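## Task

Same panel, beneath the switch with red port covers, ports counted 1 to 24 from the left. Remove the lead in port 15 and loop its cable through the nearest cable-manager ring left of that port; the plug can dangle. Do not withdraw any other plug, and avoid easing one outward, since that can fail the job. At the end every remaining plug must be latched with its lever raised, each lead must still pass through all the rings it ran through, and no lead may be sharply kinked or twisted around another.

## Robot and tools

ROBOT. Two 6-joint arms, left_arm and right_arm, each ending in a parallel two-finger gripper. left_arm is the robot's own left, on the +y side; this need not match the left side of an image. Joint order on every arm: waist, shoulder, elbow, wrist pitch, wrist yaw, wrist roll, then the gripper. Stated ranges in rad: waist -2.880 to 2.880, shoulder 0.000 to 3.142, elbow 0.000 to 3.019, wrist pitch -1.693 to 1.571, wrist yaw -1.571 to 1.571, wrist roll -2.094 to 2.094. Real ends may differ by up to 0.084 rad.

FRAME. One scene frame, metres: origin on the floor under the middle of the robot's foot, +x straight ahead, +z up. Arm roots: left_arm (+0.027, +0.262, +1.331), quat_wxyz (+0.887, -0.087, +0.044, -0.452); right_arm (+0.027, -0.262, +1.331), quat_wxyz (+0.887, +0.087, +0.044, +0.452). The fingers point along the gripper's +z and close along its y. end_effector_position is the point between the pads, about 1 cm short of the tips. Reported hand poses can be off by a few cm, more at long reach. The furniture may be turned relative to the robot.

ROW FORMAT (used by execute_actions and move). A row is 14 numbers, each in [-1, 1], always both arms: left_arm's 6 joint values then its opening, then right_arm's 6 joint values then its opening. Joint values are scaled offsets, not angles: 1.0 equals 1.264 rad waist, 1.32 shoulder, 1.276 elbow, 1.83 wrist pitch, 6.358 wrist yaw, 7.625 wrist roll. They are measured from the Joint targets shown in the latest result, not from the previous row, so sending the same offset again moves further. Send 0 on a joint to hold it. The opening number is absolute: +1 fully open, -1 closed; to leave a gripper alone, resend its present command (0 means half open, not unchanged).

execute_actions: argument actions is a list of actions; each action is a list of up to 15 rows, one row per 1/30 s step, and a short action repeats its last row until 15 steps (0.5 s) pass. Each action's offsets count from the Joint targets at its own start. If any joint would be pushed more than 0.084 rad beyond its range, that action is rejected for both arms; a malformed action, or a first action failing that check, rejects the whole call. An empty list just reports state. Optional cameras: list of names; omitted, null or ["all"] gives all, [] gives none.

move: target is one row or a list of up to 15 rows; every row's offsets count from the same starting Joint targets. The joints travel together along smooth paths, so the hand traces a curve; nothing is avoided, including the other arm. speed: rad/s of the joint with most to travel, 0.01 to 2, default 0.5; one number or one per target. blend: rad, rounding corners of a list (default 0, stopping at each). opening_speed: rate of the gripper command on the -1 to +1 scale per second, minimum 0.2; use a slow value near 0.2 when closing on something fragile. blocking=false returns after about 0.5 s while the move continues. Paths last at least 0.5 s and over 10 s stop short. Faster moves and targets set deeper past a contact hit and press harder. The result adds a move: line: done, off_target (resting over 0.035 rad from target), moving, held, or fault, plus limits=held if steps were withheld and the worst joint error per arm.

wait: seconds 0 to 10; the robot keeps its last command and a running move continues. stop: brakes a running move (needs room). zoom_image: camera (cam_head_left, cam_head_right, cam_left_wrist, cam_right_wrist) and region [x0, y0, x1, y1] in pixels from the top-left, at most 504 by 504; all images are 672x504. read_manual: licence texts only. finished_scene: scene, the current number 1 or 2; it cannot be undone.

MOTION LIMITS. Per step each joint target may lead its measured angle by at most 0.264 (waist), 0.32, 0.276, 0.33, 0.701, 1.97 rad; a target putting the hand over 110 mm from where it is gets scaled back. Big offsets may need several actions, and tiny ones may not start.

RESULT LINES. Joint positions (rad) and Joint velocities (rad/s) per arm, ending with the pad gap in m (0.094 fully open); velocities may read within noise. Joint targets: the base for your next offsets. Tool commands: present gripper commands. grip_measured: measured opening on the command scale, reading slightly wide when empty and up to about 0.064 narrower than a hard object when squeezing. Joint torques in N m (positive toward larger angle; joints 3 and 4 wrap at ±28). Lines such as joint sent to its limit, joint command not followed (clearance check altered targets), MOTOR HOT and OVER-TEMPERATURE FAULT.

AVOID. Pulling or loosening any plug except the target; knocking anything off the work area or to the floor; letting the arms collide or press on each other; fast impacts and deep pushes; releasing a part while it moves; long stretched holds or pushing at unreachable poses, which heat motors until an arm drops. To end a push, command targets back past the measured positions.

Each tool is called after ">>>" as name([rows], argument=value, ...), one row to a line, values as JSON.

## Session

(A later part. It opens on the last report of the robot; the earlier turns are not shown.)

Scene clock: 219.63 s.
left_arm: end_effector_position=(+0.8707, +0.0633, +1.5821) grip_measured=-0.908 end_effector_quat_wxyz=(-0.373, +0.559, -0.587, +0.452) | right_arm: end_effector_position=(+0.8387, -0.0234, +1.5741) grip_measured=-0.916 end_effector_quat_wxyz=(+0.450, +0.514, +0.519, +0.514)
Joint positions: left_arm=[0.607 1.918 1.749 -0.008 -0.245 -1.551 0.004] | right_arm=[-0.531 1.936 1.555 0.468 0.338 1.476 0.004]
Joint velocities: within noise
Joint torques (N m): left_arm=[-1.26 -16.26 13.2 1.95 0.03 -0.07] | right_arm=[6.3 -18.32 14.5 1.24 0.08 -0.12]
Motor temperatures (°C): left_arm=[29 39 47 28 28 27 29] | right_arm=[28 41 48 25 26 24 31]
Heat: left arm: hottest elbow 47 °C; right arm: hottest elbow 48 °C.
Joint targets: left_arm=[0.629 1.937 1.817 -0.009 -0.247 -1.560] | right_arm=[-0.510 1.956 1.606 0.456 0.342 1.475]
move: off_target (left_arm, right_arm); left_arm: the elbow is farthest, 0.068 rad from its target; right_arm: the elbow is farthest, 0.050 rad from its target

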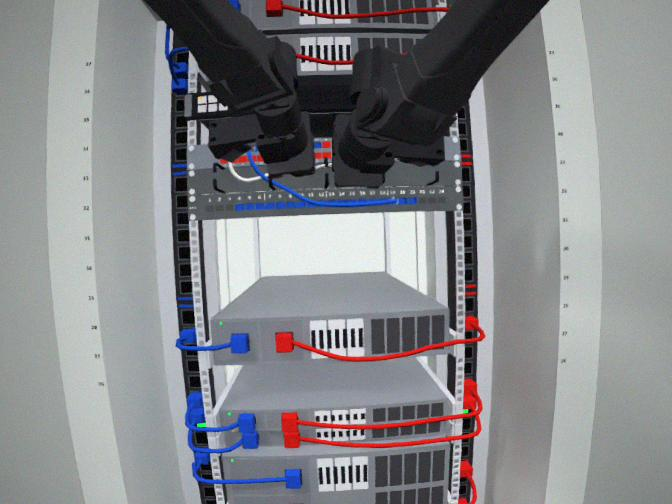

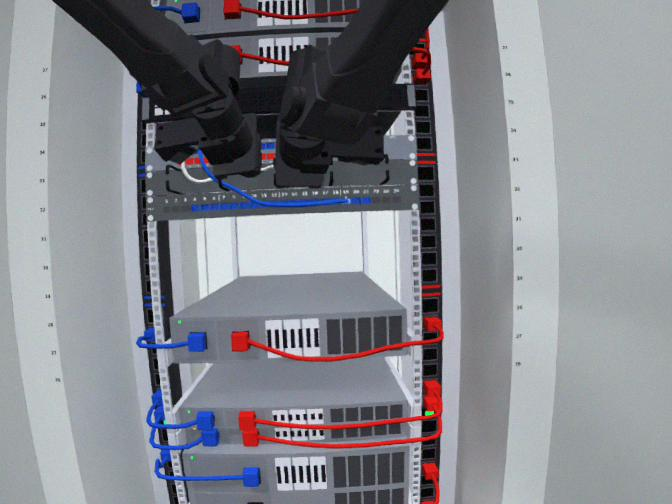

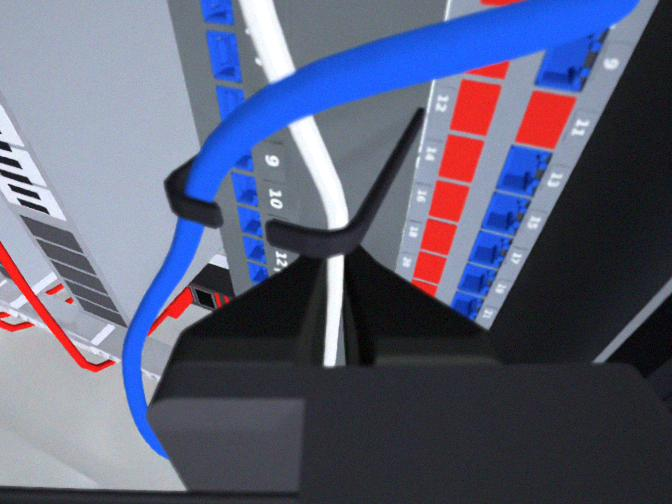

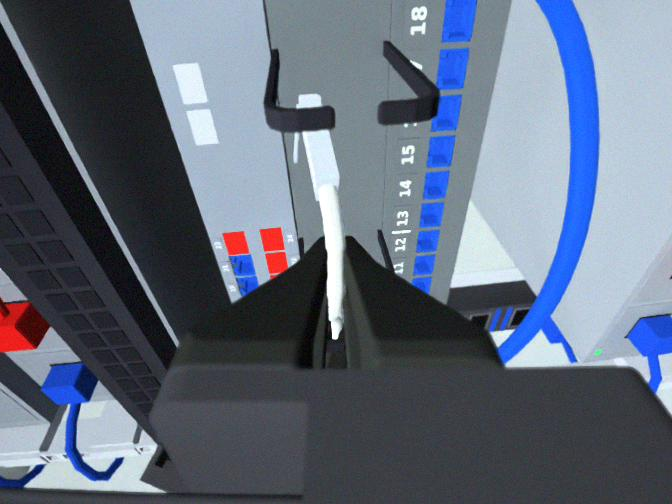

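>>> move(target=[0.0055,0,0,0,0.0011,0,-0.93,0.0103,0.0068,0.0086,-0.0027,0.0017,0,-0.93], speed=0.08, cameras=["cam_head_left","cam_right_wrist"])

>>> zoom_image(camera="cam_head_left", region=[305, 140, 375, 210])

>>> zoom_image(camera="cam_right_wrist", region=[250, 50, 450, 370])

Scene clock: 220.80 s.
left_arm: end_effector_position=(+0.8722, +0.0676, +1.5813) grip_measured=-0.908 end_effector_quat_wxyz=(-0.373, +0.559, -0.586, +0.452) | right_arm: end_effector_position=(+0.8391, -0.0179, +1.5735) grip_measured=-0.916 end_effector_quat_wxyz=(+0.450, +0.515, +0.519, +0.512)
Joint positions: left_arm=[0.614 1.918 1.749 -0.008 -0.238 -1.551 0.004] | right_arm=[-0.522 1.943 1.565 0.463 0.351 1.476 0.004]
Joint velocities: within noise
Joint torques (N m): left_arm=[-1.38 -16.56 13.33 2.03 0.04 -0.11] | right_arm=[6.95 -18.14 14.5 1.18 0.01 -0.14]
Motor temperatures (°C): left_arm=[29 39 47 28 28 27 30] | right_arm=[28 41 48 25 26 24 31]
Heat: left arm: hottest elbow 47 °C; right arm: hottest elbow 48 °C.
Joint targets: left_arm=[0.636 1.937 1.817 -0.009 -0.240 -1.560] | right_arm=[-0.497 1.964 1.616 0.451 0.353 1.475]
move: off_target (left_arm, right_arm); left_arm: the elbow is farthest, 0.068 rad from its target; right_arm: the elbow is farthest, 0.052 rad from its target
Images, in order (width x height): cam_head_left 672x504, cam_right_wrist 672x504.

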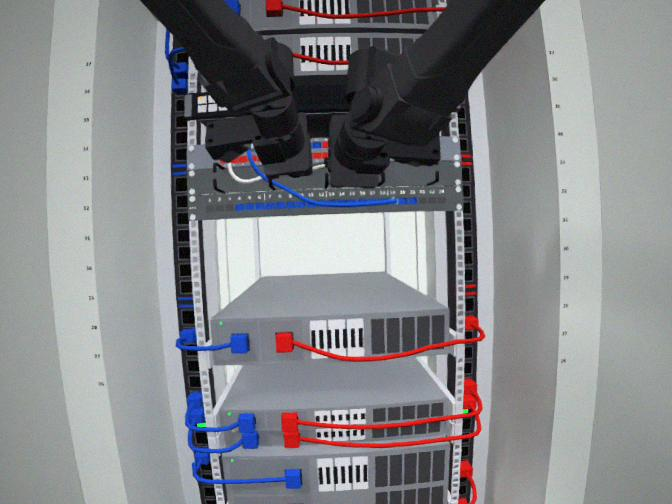

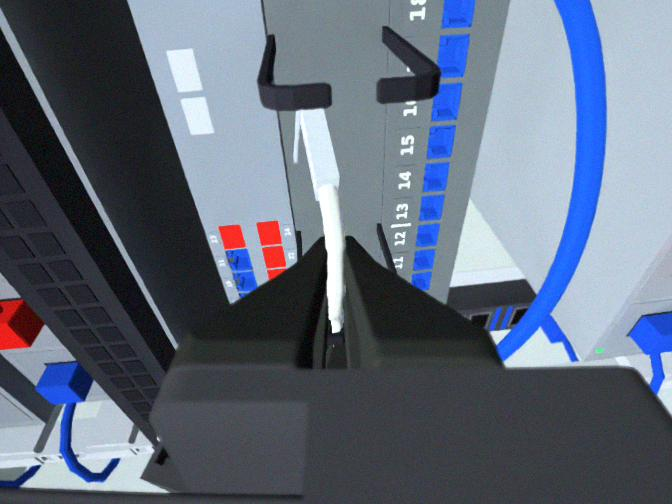

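Scaled by 7.200 from the camera's 672x504 image, which has a finer 960x720 frame.

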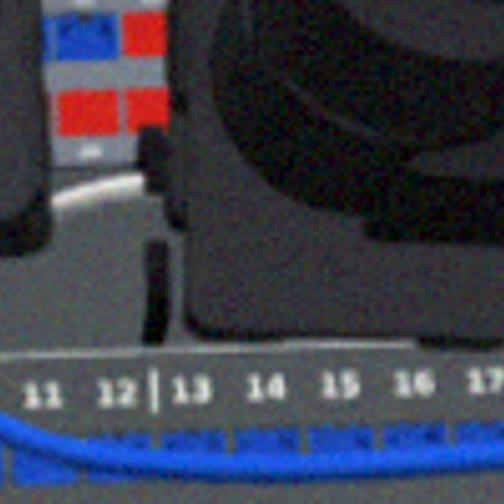

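Scaled by 1.575 from the camera's 672x504 image, which has a finer 960x720 frame.

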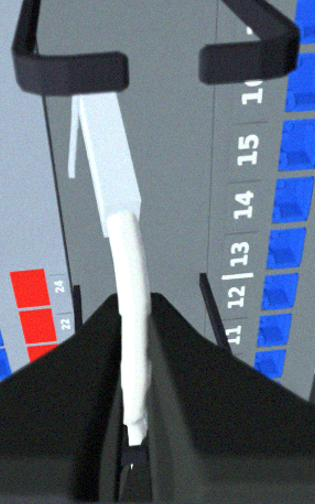

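>>> move([
  [0,0,0,0,0,0,-0.8,0,0,0,0,0,0,-0.93],
  [0,0,0,0,0,0,-0.8,0.004,-0.0705,0.0266,-0.041,0.0014,0,-0.93],
], speed=0.08, opening_speed=0.3)

>>> zoom_image(camera="cam_head_left", region=[305, 140, 375, 210])

>>> zoom_image(camera="cam_right_wrist", region=[250, 50, 450, 370])

Scene clock: 224.73 s.
left_arm: end_effector_position=(+0.8735, +0.0698, +1.5830) grip_measured=-0.802 end_effector_quat_wxyz=(-0.374, +0.559, -0.585, +0.453) | right_arm: end_effector_position=(+0.8375, -0.0175, +1.5859) grip_measured=-0.916 end_effector_quat_wxyz=(+0.444, +0.520, +0.532, +0.499)
Joint positions: left_arm=[0.617 1.918 1.752 -0.008 -0.236 -1.551 0.009] | right_arm=[-0.517 1.917 1.583 0.379 0.359 1.476 0.004]
Joint velocities: within noise
Joint torques (N m): left_arm=[-2.2 -15.91 13 2.1 -0.04 -0.11] | right_arm=[6.89 -23.88 16.06 1.51 0.05 -0.14]
Motor temperatures (°C): left_arm=[29 39 48 28 28 27 29] | right_arm=[28 41 49 25 26 24 31]
Heat: left arm: hottest elbow 48 °C; right arm: hottest elbow 49 °C.
Joint targets: left_arm=[0.636 1.937 1.817 -0.009 -0.240 -1.560] | right_arm=[-0.492 1.871 1.650 0.376 0.361 1.475]
move: off_target (left_arm, right_arm); left_arm: the elbow is farthest, 0.065 rad from its target; right_arm: the elbow is farthest, 0.067 rad from its target

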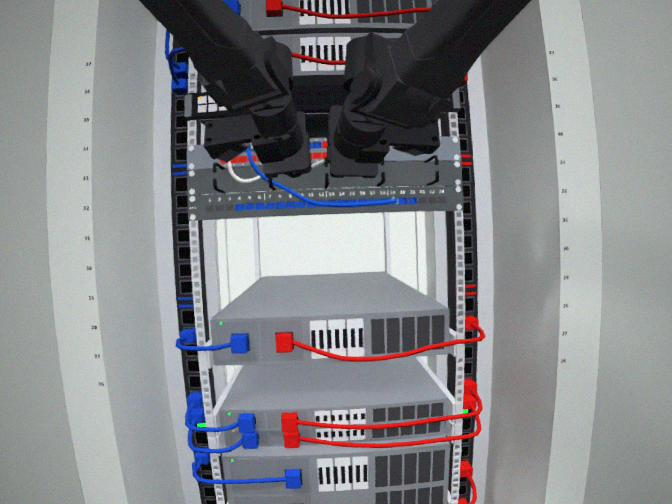

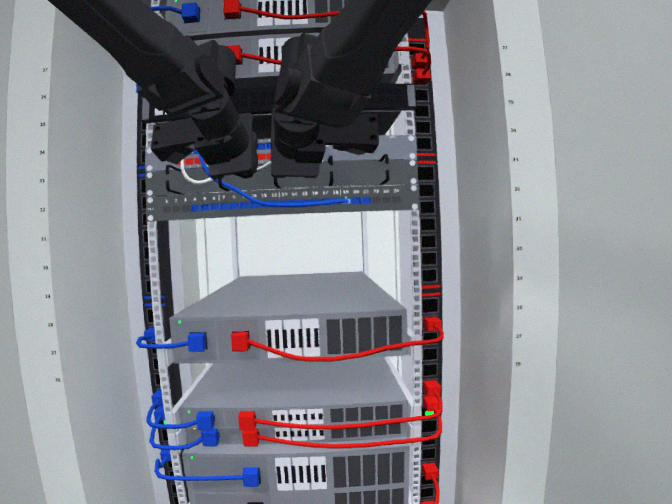

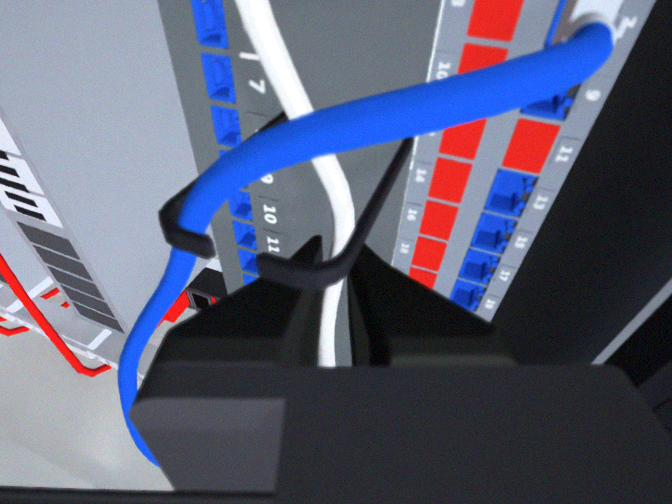

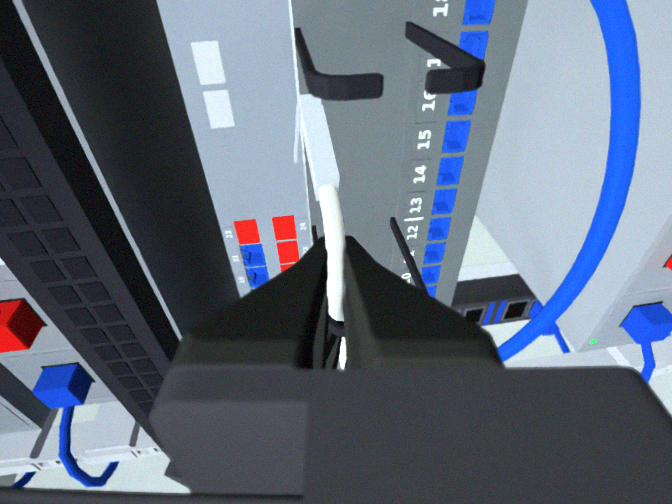

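Scaled by 7.200 from the camera's 672x504 image, which has a finer 960x720 frame.

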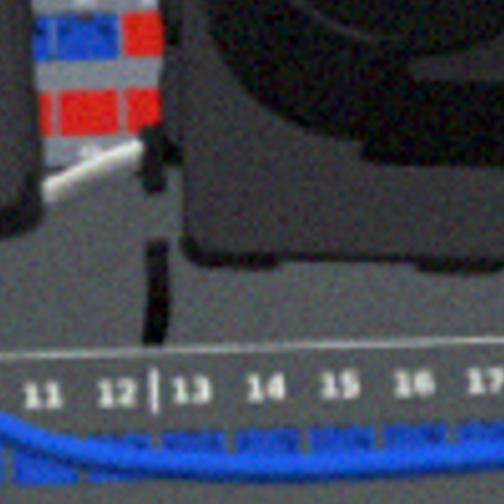

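Scaled by 1.575 from the camera's 672x504 image, which has a finer 960x720 frame.

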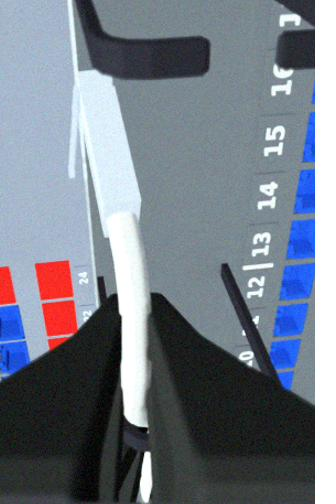

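>>> move(target=[0,0,0,0,0,0,-0.8,0,-0.0167,0.006,0,0,0,-0.93], speed=0.08)

>>> zoom_image(camera="cam_head_left", region=[305, 140, 375, 210])

>>> zoom_image(camera="cam_right_wrist", region=[250, 50, 450, 370])

Scene clock: 225.73 s.
left_arm: end_effector_position=(+0.8734, +0.0695, +1.5830) grip_measured=-0.802 end_effector_quat_wxyz=(-0.373, +0.559, -0.585, +0.453) | right_arm: end_effector_position=(+0.8368, -0.0179, +1.5882) grip_measured=-0.916 end_effector_quat_wxyz=(+0.443, +0.520, +0.533, +0.499)
Joint positions: left_arm=[0.617 1.918 1.752 -0.008 -0.235 -1.551 0.009] | right_arm=[-0.516 1.912 1.583 0.372 0.359 1.476 0.004]
Joint velocities: within noise
Joint torques (N m): left_arm=[-2.43 -15.56 13.08 2.07 -0.12 -0.1] | right_arm=[6.89 -24.82 16.85 1.91 0.05 -0.11]
Motor temperatures (°C): left_arm=[29 39 48 28 28 27 29] | right_arm=[28 42 50 25 26 24 31]
Heat: left arm: hottest elbow 48 °C; right arm: hottest elbow 50 °C.
Joint targets: left_arm=[0.636 1.937 1.817 -0.009 -0.240 -1.560] | right_arm=[-0.492 1.849 1.658 0.376 0.361 1.475]
move: off_target (left_arm, right_arm); left_arm: the elbow is farthest, 0.065 rad from its target; right_arm: the elbow is farthest, 0.074 rad from its target

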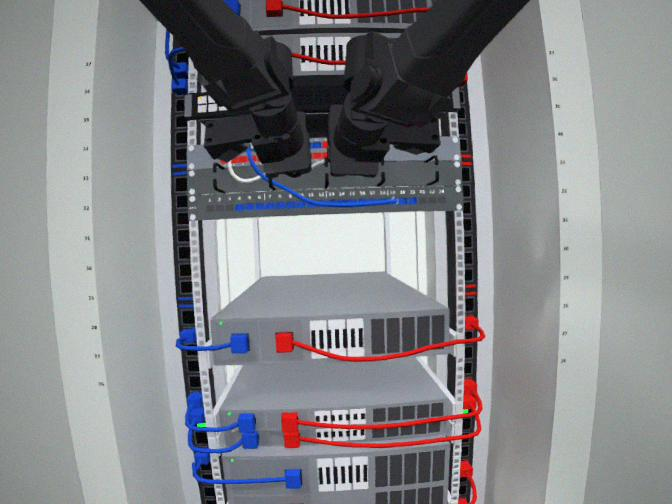

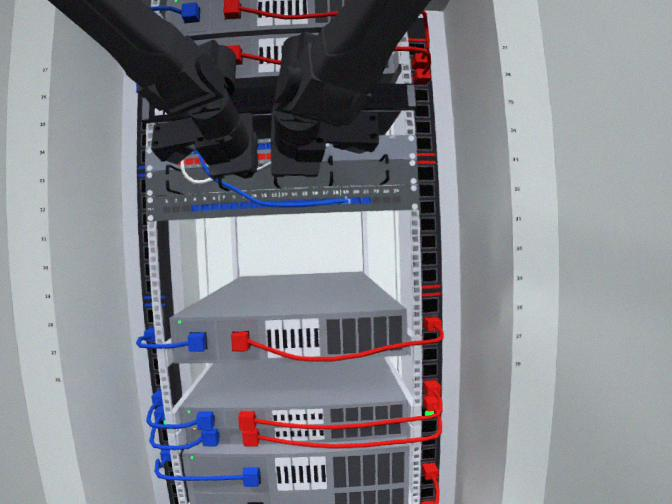

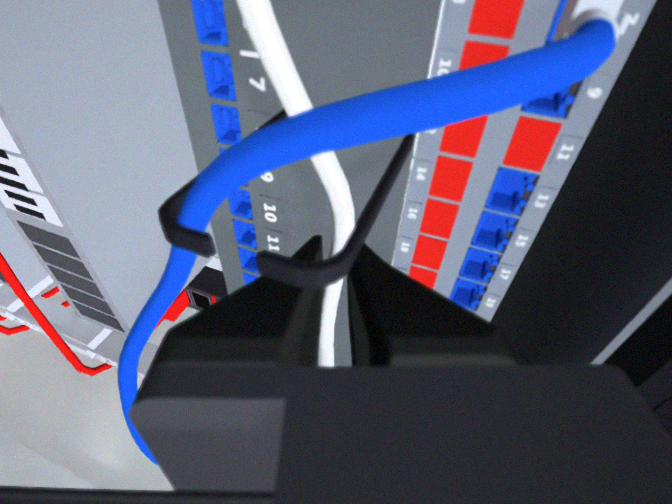

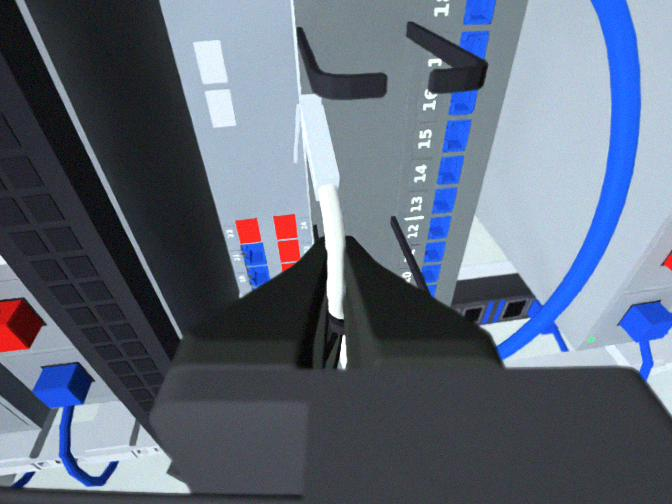

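Scaled by 7.200 from the camera's 672x504 image, which has a finer 960x720 frame.

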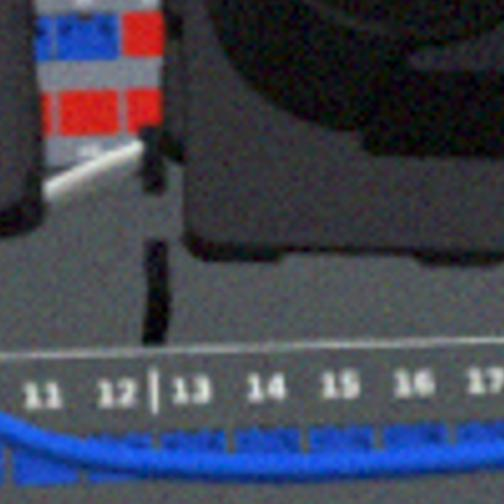

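Scaled by 1.575 from the camera's 672x504 image, which has a finer 960x720 frame.

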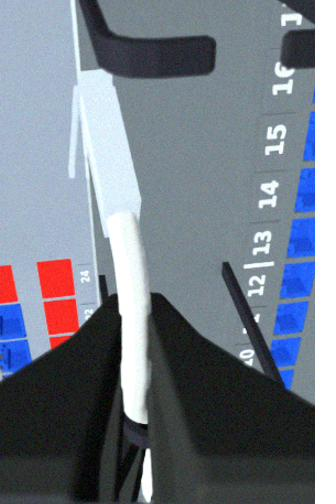

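>>> move([
  [0,0,0,0,0,0,-0.93,0,0,0,0,0,0,-0.93],
  [0,0,0,0,0,0,-0.93,0,0,0,0,0,0,-0.5],
], speed=0.1, opening_speed=0.3)

>>> zoom_image(camera="cam_right_wrist", region=[250, 50, 450, 370])

Scene clock: 229.57 s.
left_arm: end_effector_position=(+0.8734, +0.0695, +1.5830) grip_measured=-0.907 end_effector_quat_wxyz=(-0.373, +0.559, -0.585, +0.453) | right_arm: end_effector_position=(+0.8355, -0.0200, +1.5989) grip_measured=-0.503 end_effector_quat_wxyz=(+0.446, +0.519, +0.529, +0.503)
Joint positions: left_arm=[0.617 1.918 1.752 -0.008 -0.235 -1.551 0.004] | right_arm=[-0.516 1.898 1.583 0.371 0.36 1.476 0.023]
Joint velocities: within noise
Joint torques (N m): left_arm=[-1.85 -16.15 13 1.88 -0.11 -0.09] | right_arm=[6.83 -23.65 16.8 1.81 -0.01 -0.15]
Motor temperatures (°C): left_arm=[29 40 48 28 28 27 29] | right_arm=[28 42 52 25 26 24 31]
Heat: left arm: hottest elbow 48 °C; right arm: hottest elbow 52 °C.
Joint targets: left_arm=[0.636 1.937 1.817 -0.009 -0.240 -1.560] | right_arm=[-0.492 1.849 1.658 0.376 0.362 1.475]
move: off_target (left_arm, right_arm); target 2's new numbers were sent with right_arm's elbow 0.075 rad from that target; left_arm: the elbow is farthest, 0.065 rad from its target; right_arm: the elbow is farthest, 0.075 rad from its target

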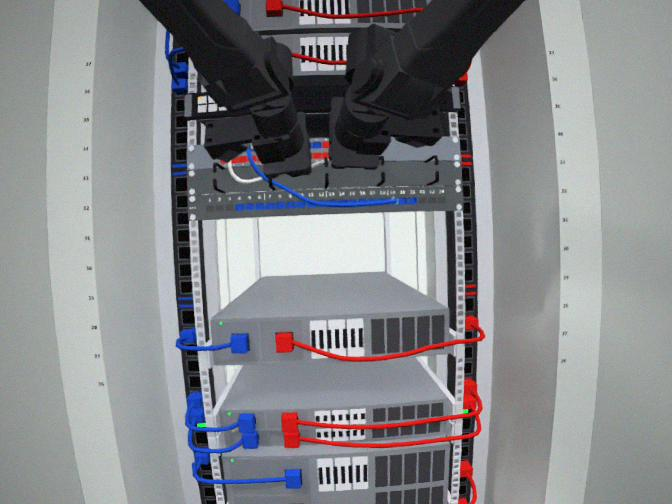

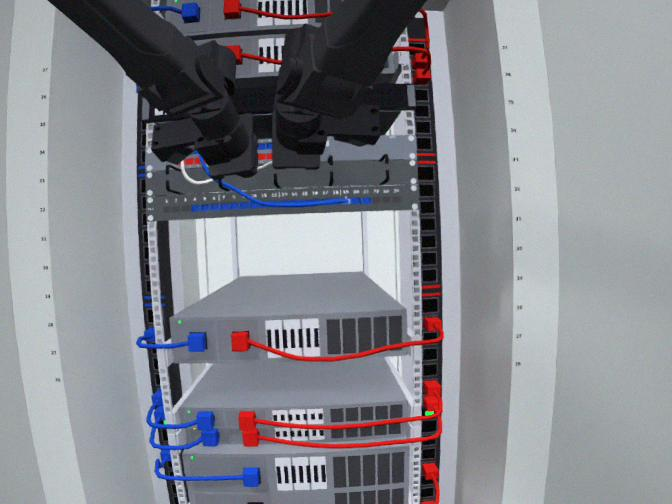

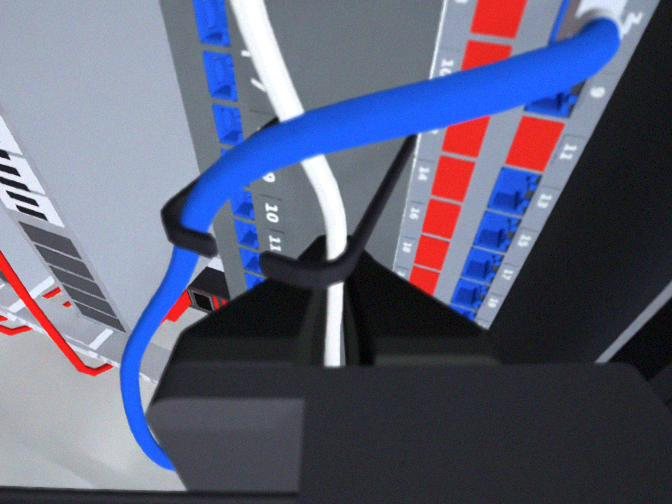

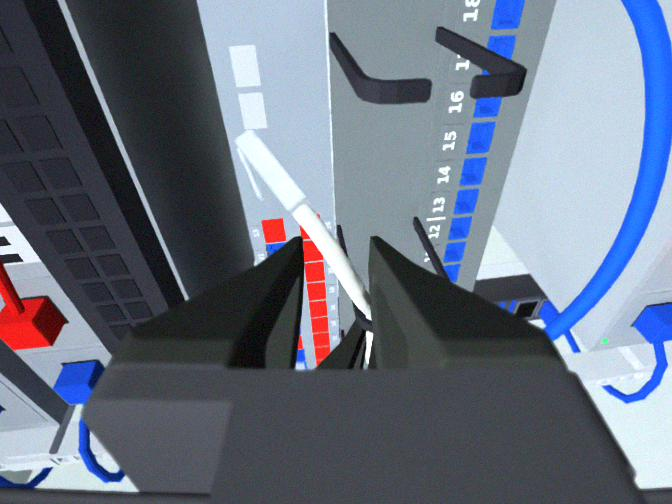

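Scaled by 1.575 from the camera's 672x504 image, which has a finer 960x720 frame.

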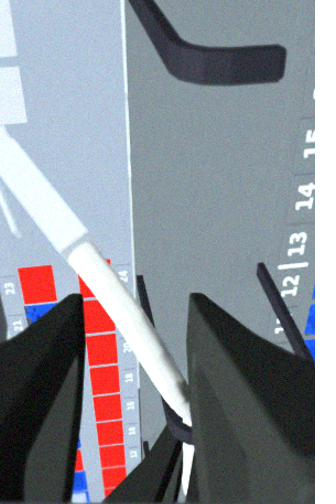

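>>> move([
  [0,0,0,0,0,0,-0.93,0,0,-0.0455,0,0,0,-0.5],
  [0,0,0,0,0,0,-0.93,0.0127,-0.0689,-0.2045,0.0481,0.0047,0,-0.5],
], speed=0.12)

>>> zoom_image(camera="cam_head_left", region=[295, 120, 375, 200])

>>> zoom_image(camera="cam_right_wrist", region=[220, 50, 450, 370])

Scene clock: 232.77 s.
left_arm: end_effector_position=(+0.8737, +0.0704, +1.5829) grip_measured=-0.907 end_effector_quat_wxyz=(-0.374, +0.559, -0.585, +0.453) | right_arm: end_effector_position=(+0.7867, -0.0311, +1.5935) grip_measured=-0.502 end_effector_quat_wxyz=(+0.447, +0.523, +0.528, +0.498)
Joint positions: left_arm=[0.618 1.918 1.752 -0.008 -0.235 -1.551 0.004] | right_arm=[-0.498 1.791 1.398 0.444 0.389 1.476 0.023]
Joint velocities: within noise
Joint torques (N m): left_arm=[-1.96 -16.32 12.9 2 -0.11 -0.11] | right_arm=[6.36 -20.66 10 2.51 0.04 -0.16]
Motor temperatures (°C): left_arm=[29 40 48 28 28 27 30] | right_arm=[28 42 52 25 26 24 30]
Heat: left arm: hottest elbow 48 °C; right arm: hottest elbow 52 °C.
Joint targets: left_arm=[0.636 1.937 1.817 -0.009 -0.240 -1.560] | right_arm=[-0.476 1.758 1.397 0.464 0.391 1.475]
move: off_target (left_arm); left_arm: the elbow is farthest, 0.065 rad from its target

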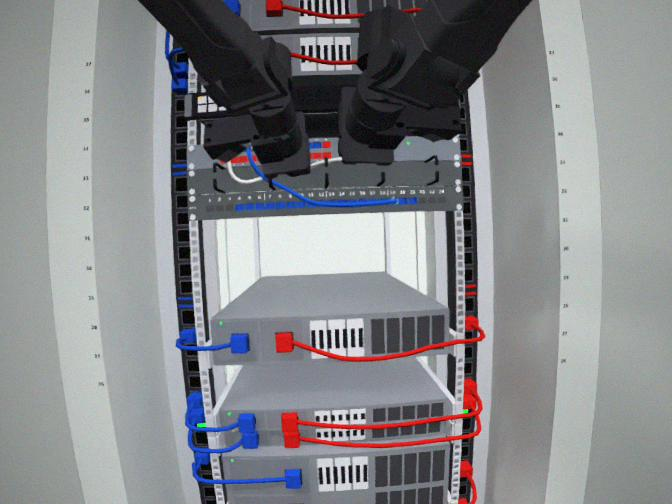

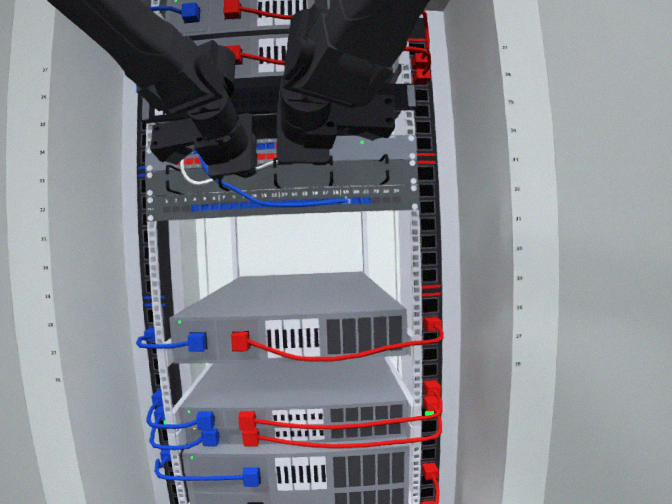

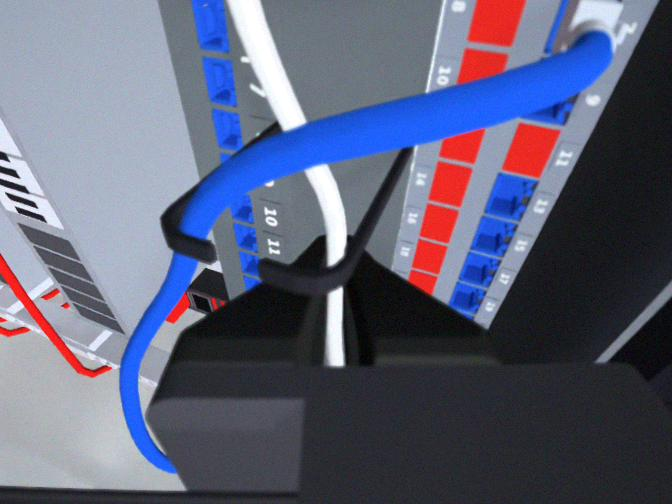

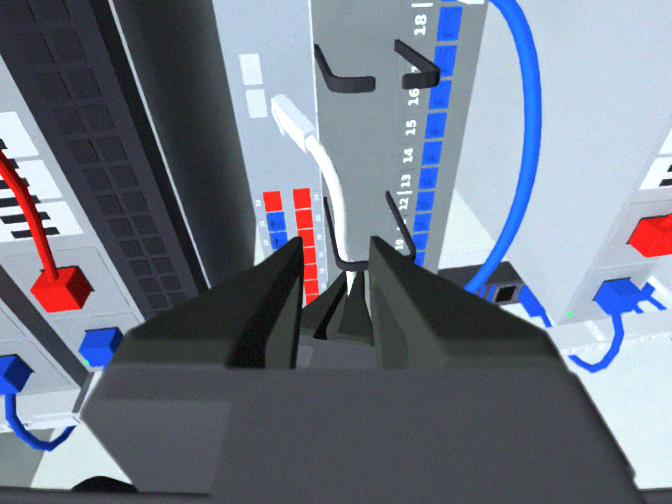

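Scaled by 6.300 from the camera's 672x504 image, which has a finer 960x720 frame.

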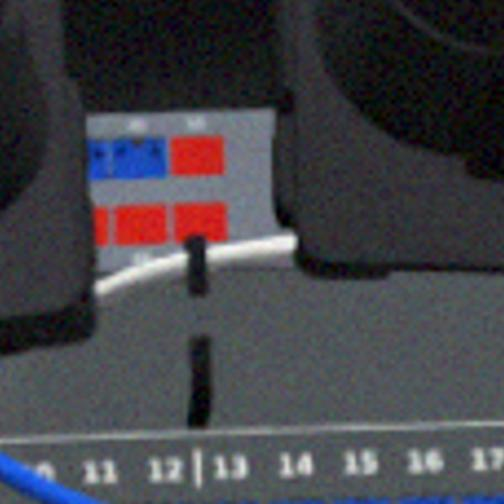

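Scaled by 1.575 from the camera's 672x504 image, which has a finer 960x720 frame.

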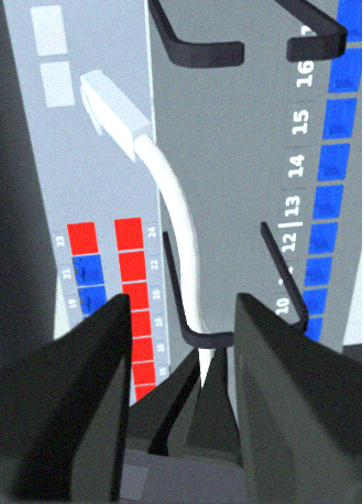

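>>> move(target=[-0.0546,0,0,0,-0.006,0,-0.93,0,0,0,0,0,0,-0.5], speed=0.05)

>>> zoom_image(camera="cam_head_left", region=[295, 120, 375, 200])

>>> zoom_image(camera="cam_right_wrist", region=[220, 50, 450, 370])

Scene clock: 235.13 s.
left_arm: end_effector_position=(+0.8670, +0.0527, +1.5864) grip_measured=-0.907 end_effector_quat_wxyz=(-0.379, +0.561, -0.584, +0.448) | right_arm: end_effector_position=(+0.7866, -0.0312, +1.5933) grip_measured=-0.502 end_effector_quat_wxyz=(+0.447, +0.523, +0.528, +0.498)
Joint positions: left_arm=[0.586 1.918 1.752 -0.008 -0.281 -1.551 0.004] | right_arm=[-0.498 1.791 1.397 0.445 0.389 1.476 0.023]
Joint velocities: within noise
Joint torques (N m): left_arm=[-5.48 -15.68 13.07 1.8 0.27 -0.11] | right_arm=[6.36 -20.72 10.09 2.45 0.02 -0.14]
Motor temperatures (°C): left_arm=[29 40 48 28 28 27 30] | right_arm=[28 42 52 25 26 24 30]
Heat: left arm: hottest elbow 48 °C; right arm: hottest elbow 52 °C.
Joint targets: left_arm=[0.567 1.937 1.817 -0.009 -0.278 -1.560] | right_arm=[-0.476 1.758 1.397 0.464 0.392 1.475]
move: off_target (left_arm); left_arm: the elbow is farthest, 0.065 rad from its target

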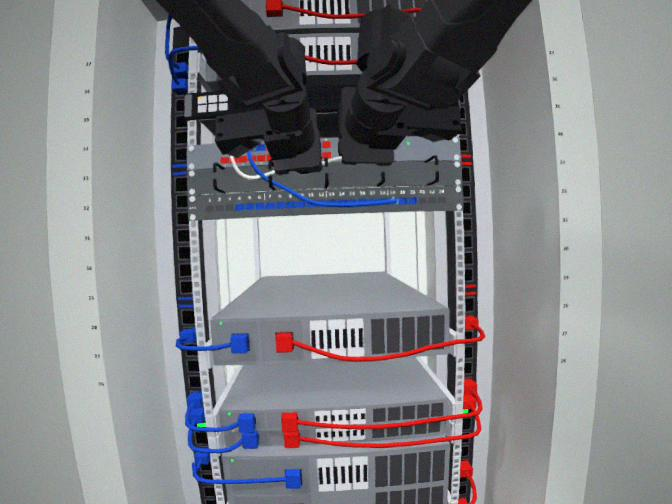

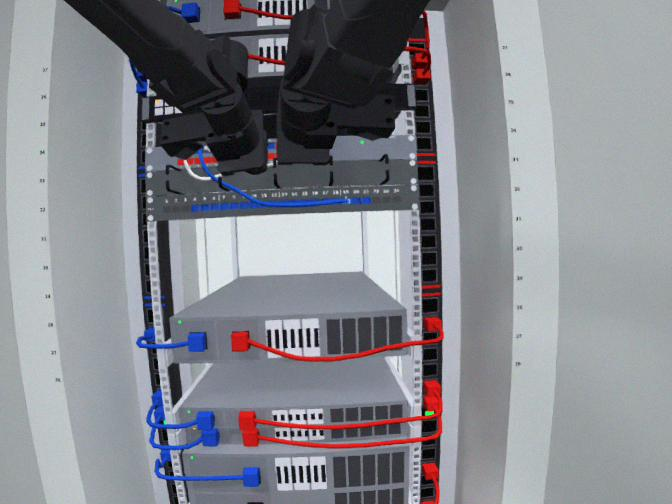

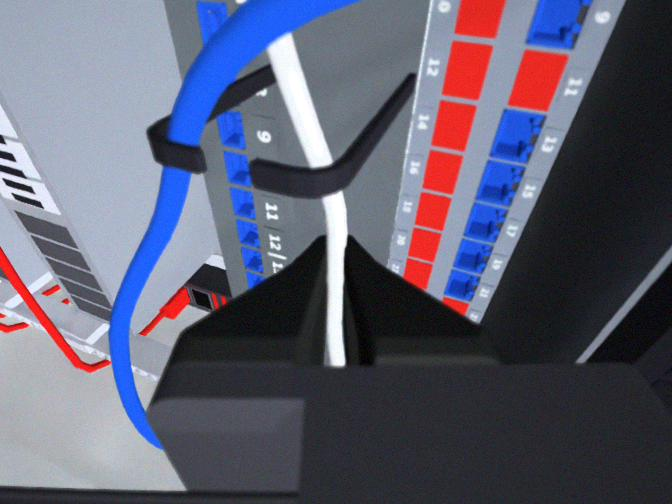

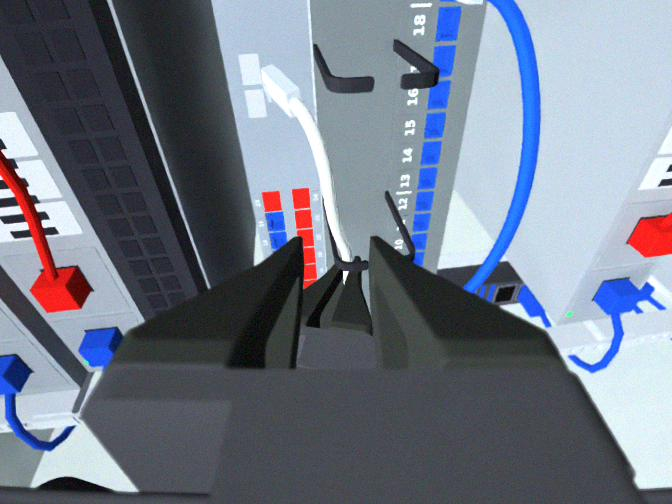

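Scaled by 6.300 from the camera's 672x504 image, which has a finer 960x720 frame.

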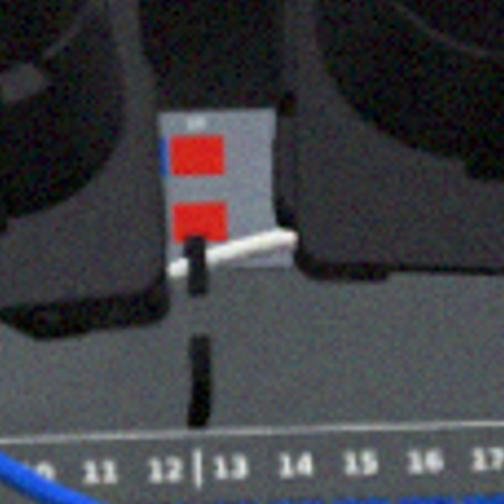

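Scaled by 1.575 from the camera's 672x504 image, which has a finer 960x720 frame.

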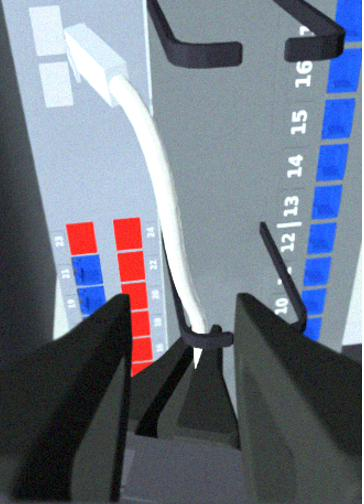

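>>> move(target=[0,0,0,0,0,0,-0.6,0,0,0,0,0,0,-0.5], opening_speed=0.2)

>>> zoom_image(camera="cam_head_left", region=[295, 120, 375, 200])

>>> zoom_image(camera="cam_right_wrist", region=[220, 50, 450, 370])

Scene clock: 237.63 s.
left_arm: end_effector_position=(+0.8660, +0.0469, +1.5896) grip_measured=-0.604 end_effector_quat_wxyz=(-0.378, +0.559, -0.584, +0.452) | right_arm: end_effector_position=(+0.7866, -0.0312, +1.5933) grip_measured=-0.502 end_effector_quat_wxyz=(+0.447, +0.523, +0.528, +0.498)
Joint positions: left_arm=[0.578 1.918 1.756 -0.008 -0.281 -1.552 0.019] | right_arm=[-0.498 1.791 1.397 0.445 0.389 1.476 0.023]
Joint velocities: within noise
Joint torques (N m): left_arm=[-4.95 -16.03 12.72 1.88 0.25 -0.11] | right_arm=[6.3 -20.6 10.09 2.47 0.04 -0.13]
Motor temperatures (°C): left_arm=[29 40 48 28 28 27 30] | right_arm=[28 42 51 25 26 24 30]
Heat: left arm: hottest elbow 48 °C; right arm: hottest elbow 51 °C.
Joint targets: left_arm=[0.567 1.937 1.817 -0.009 -0.278 -1.560] | right_arm=[-0.476 1.758 1.397 0.464 0.392 1.475]
move: off_target (left_arm); left_arm: the elbow is farthest, 0.061 rad from its target

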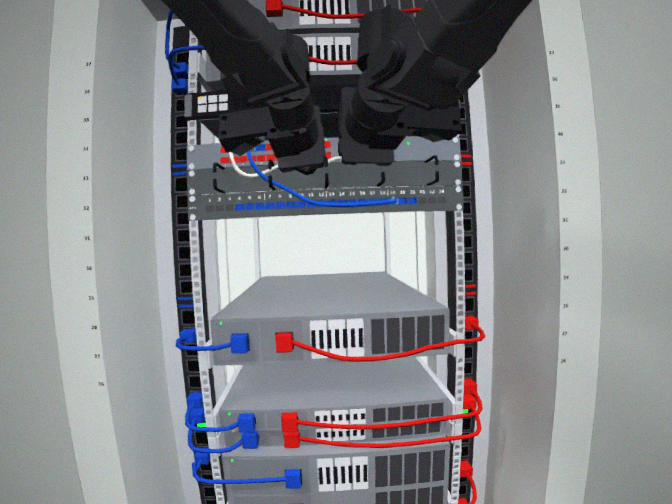

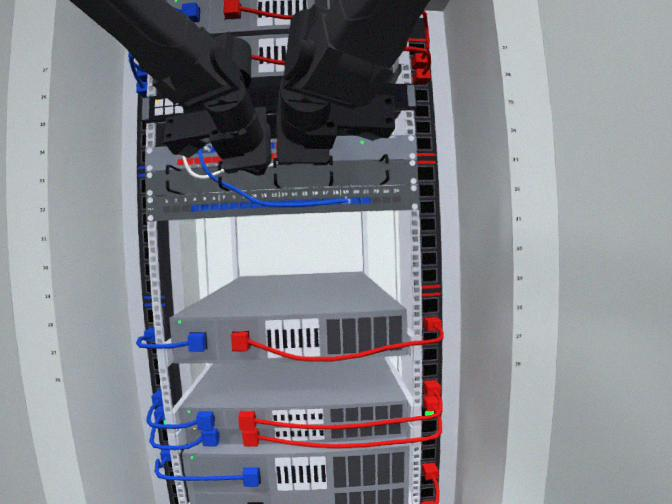

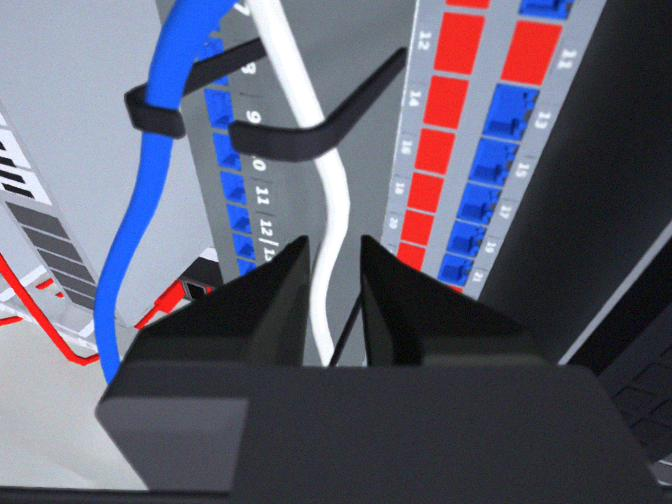

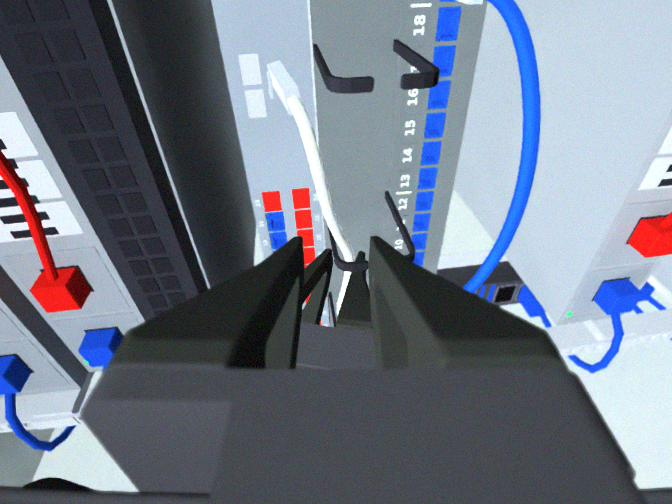

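Scaled by 6.300 from the camera's 672x504 image, which has a finer 960x720 frame.

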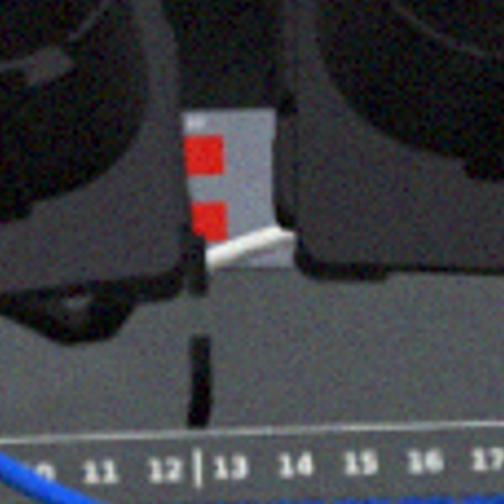

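Scaled by 1.575 from the camera's 672x504 image, which has a finer 960x720 frame.

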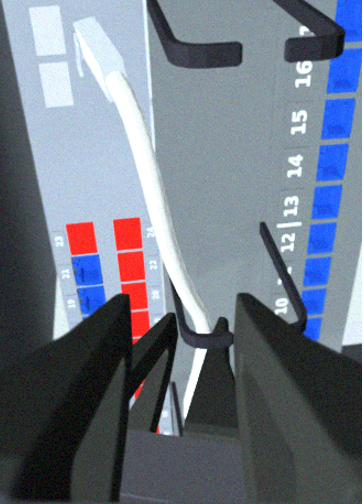

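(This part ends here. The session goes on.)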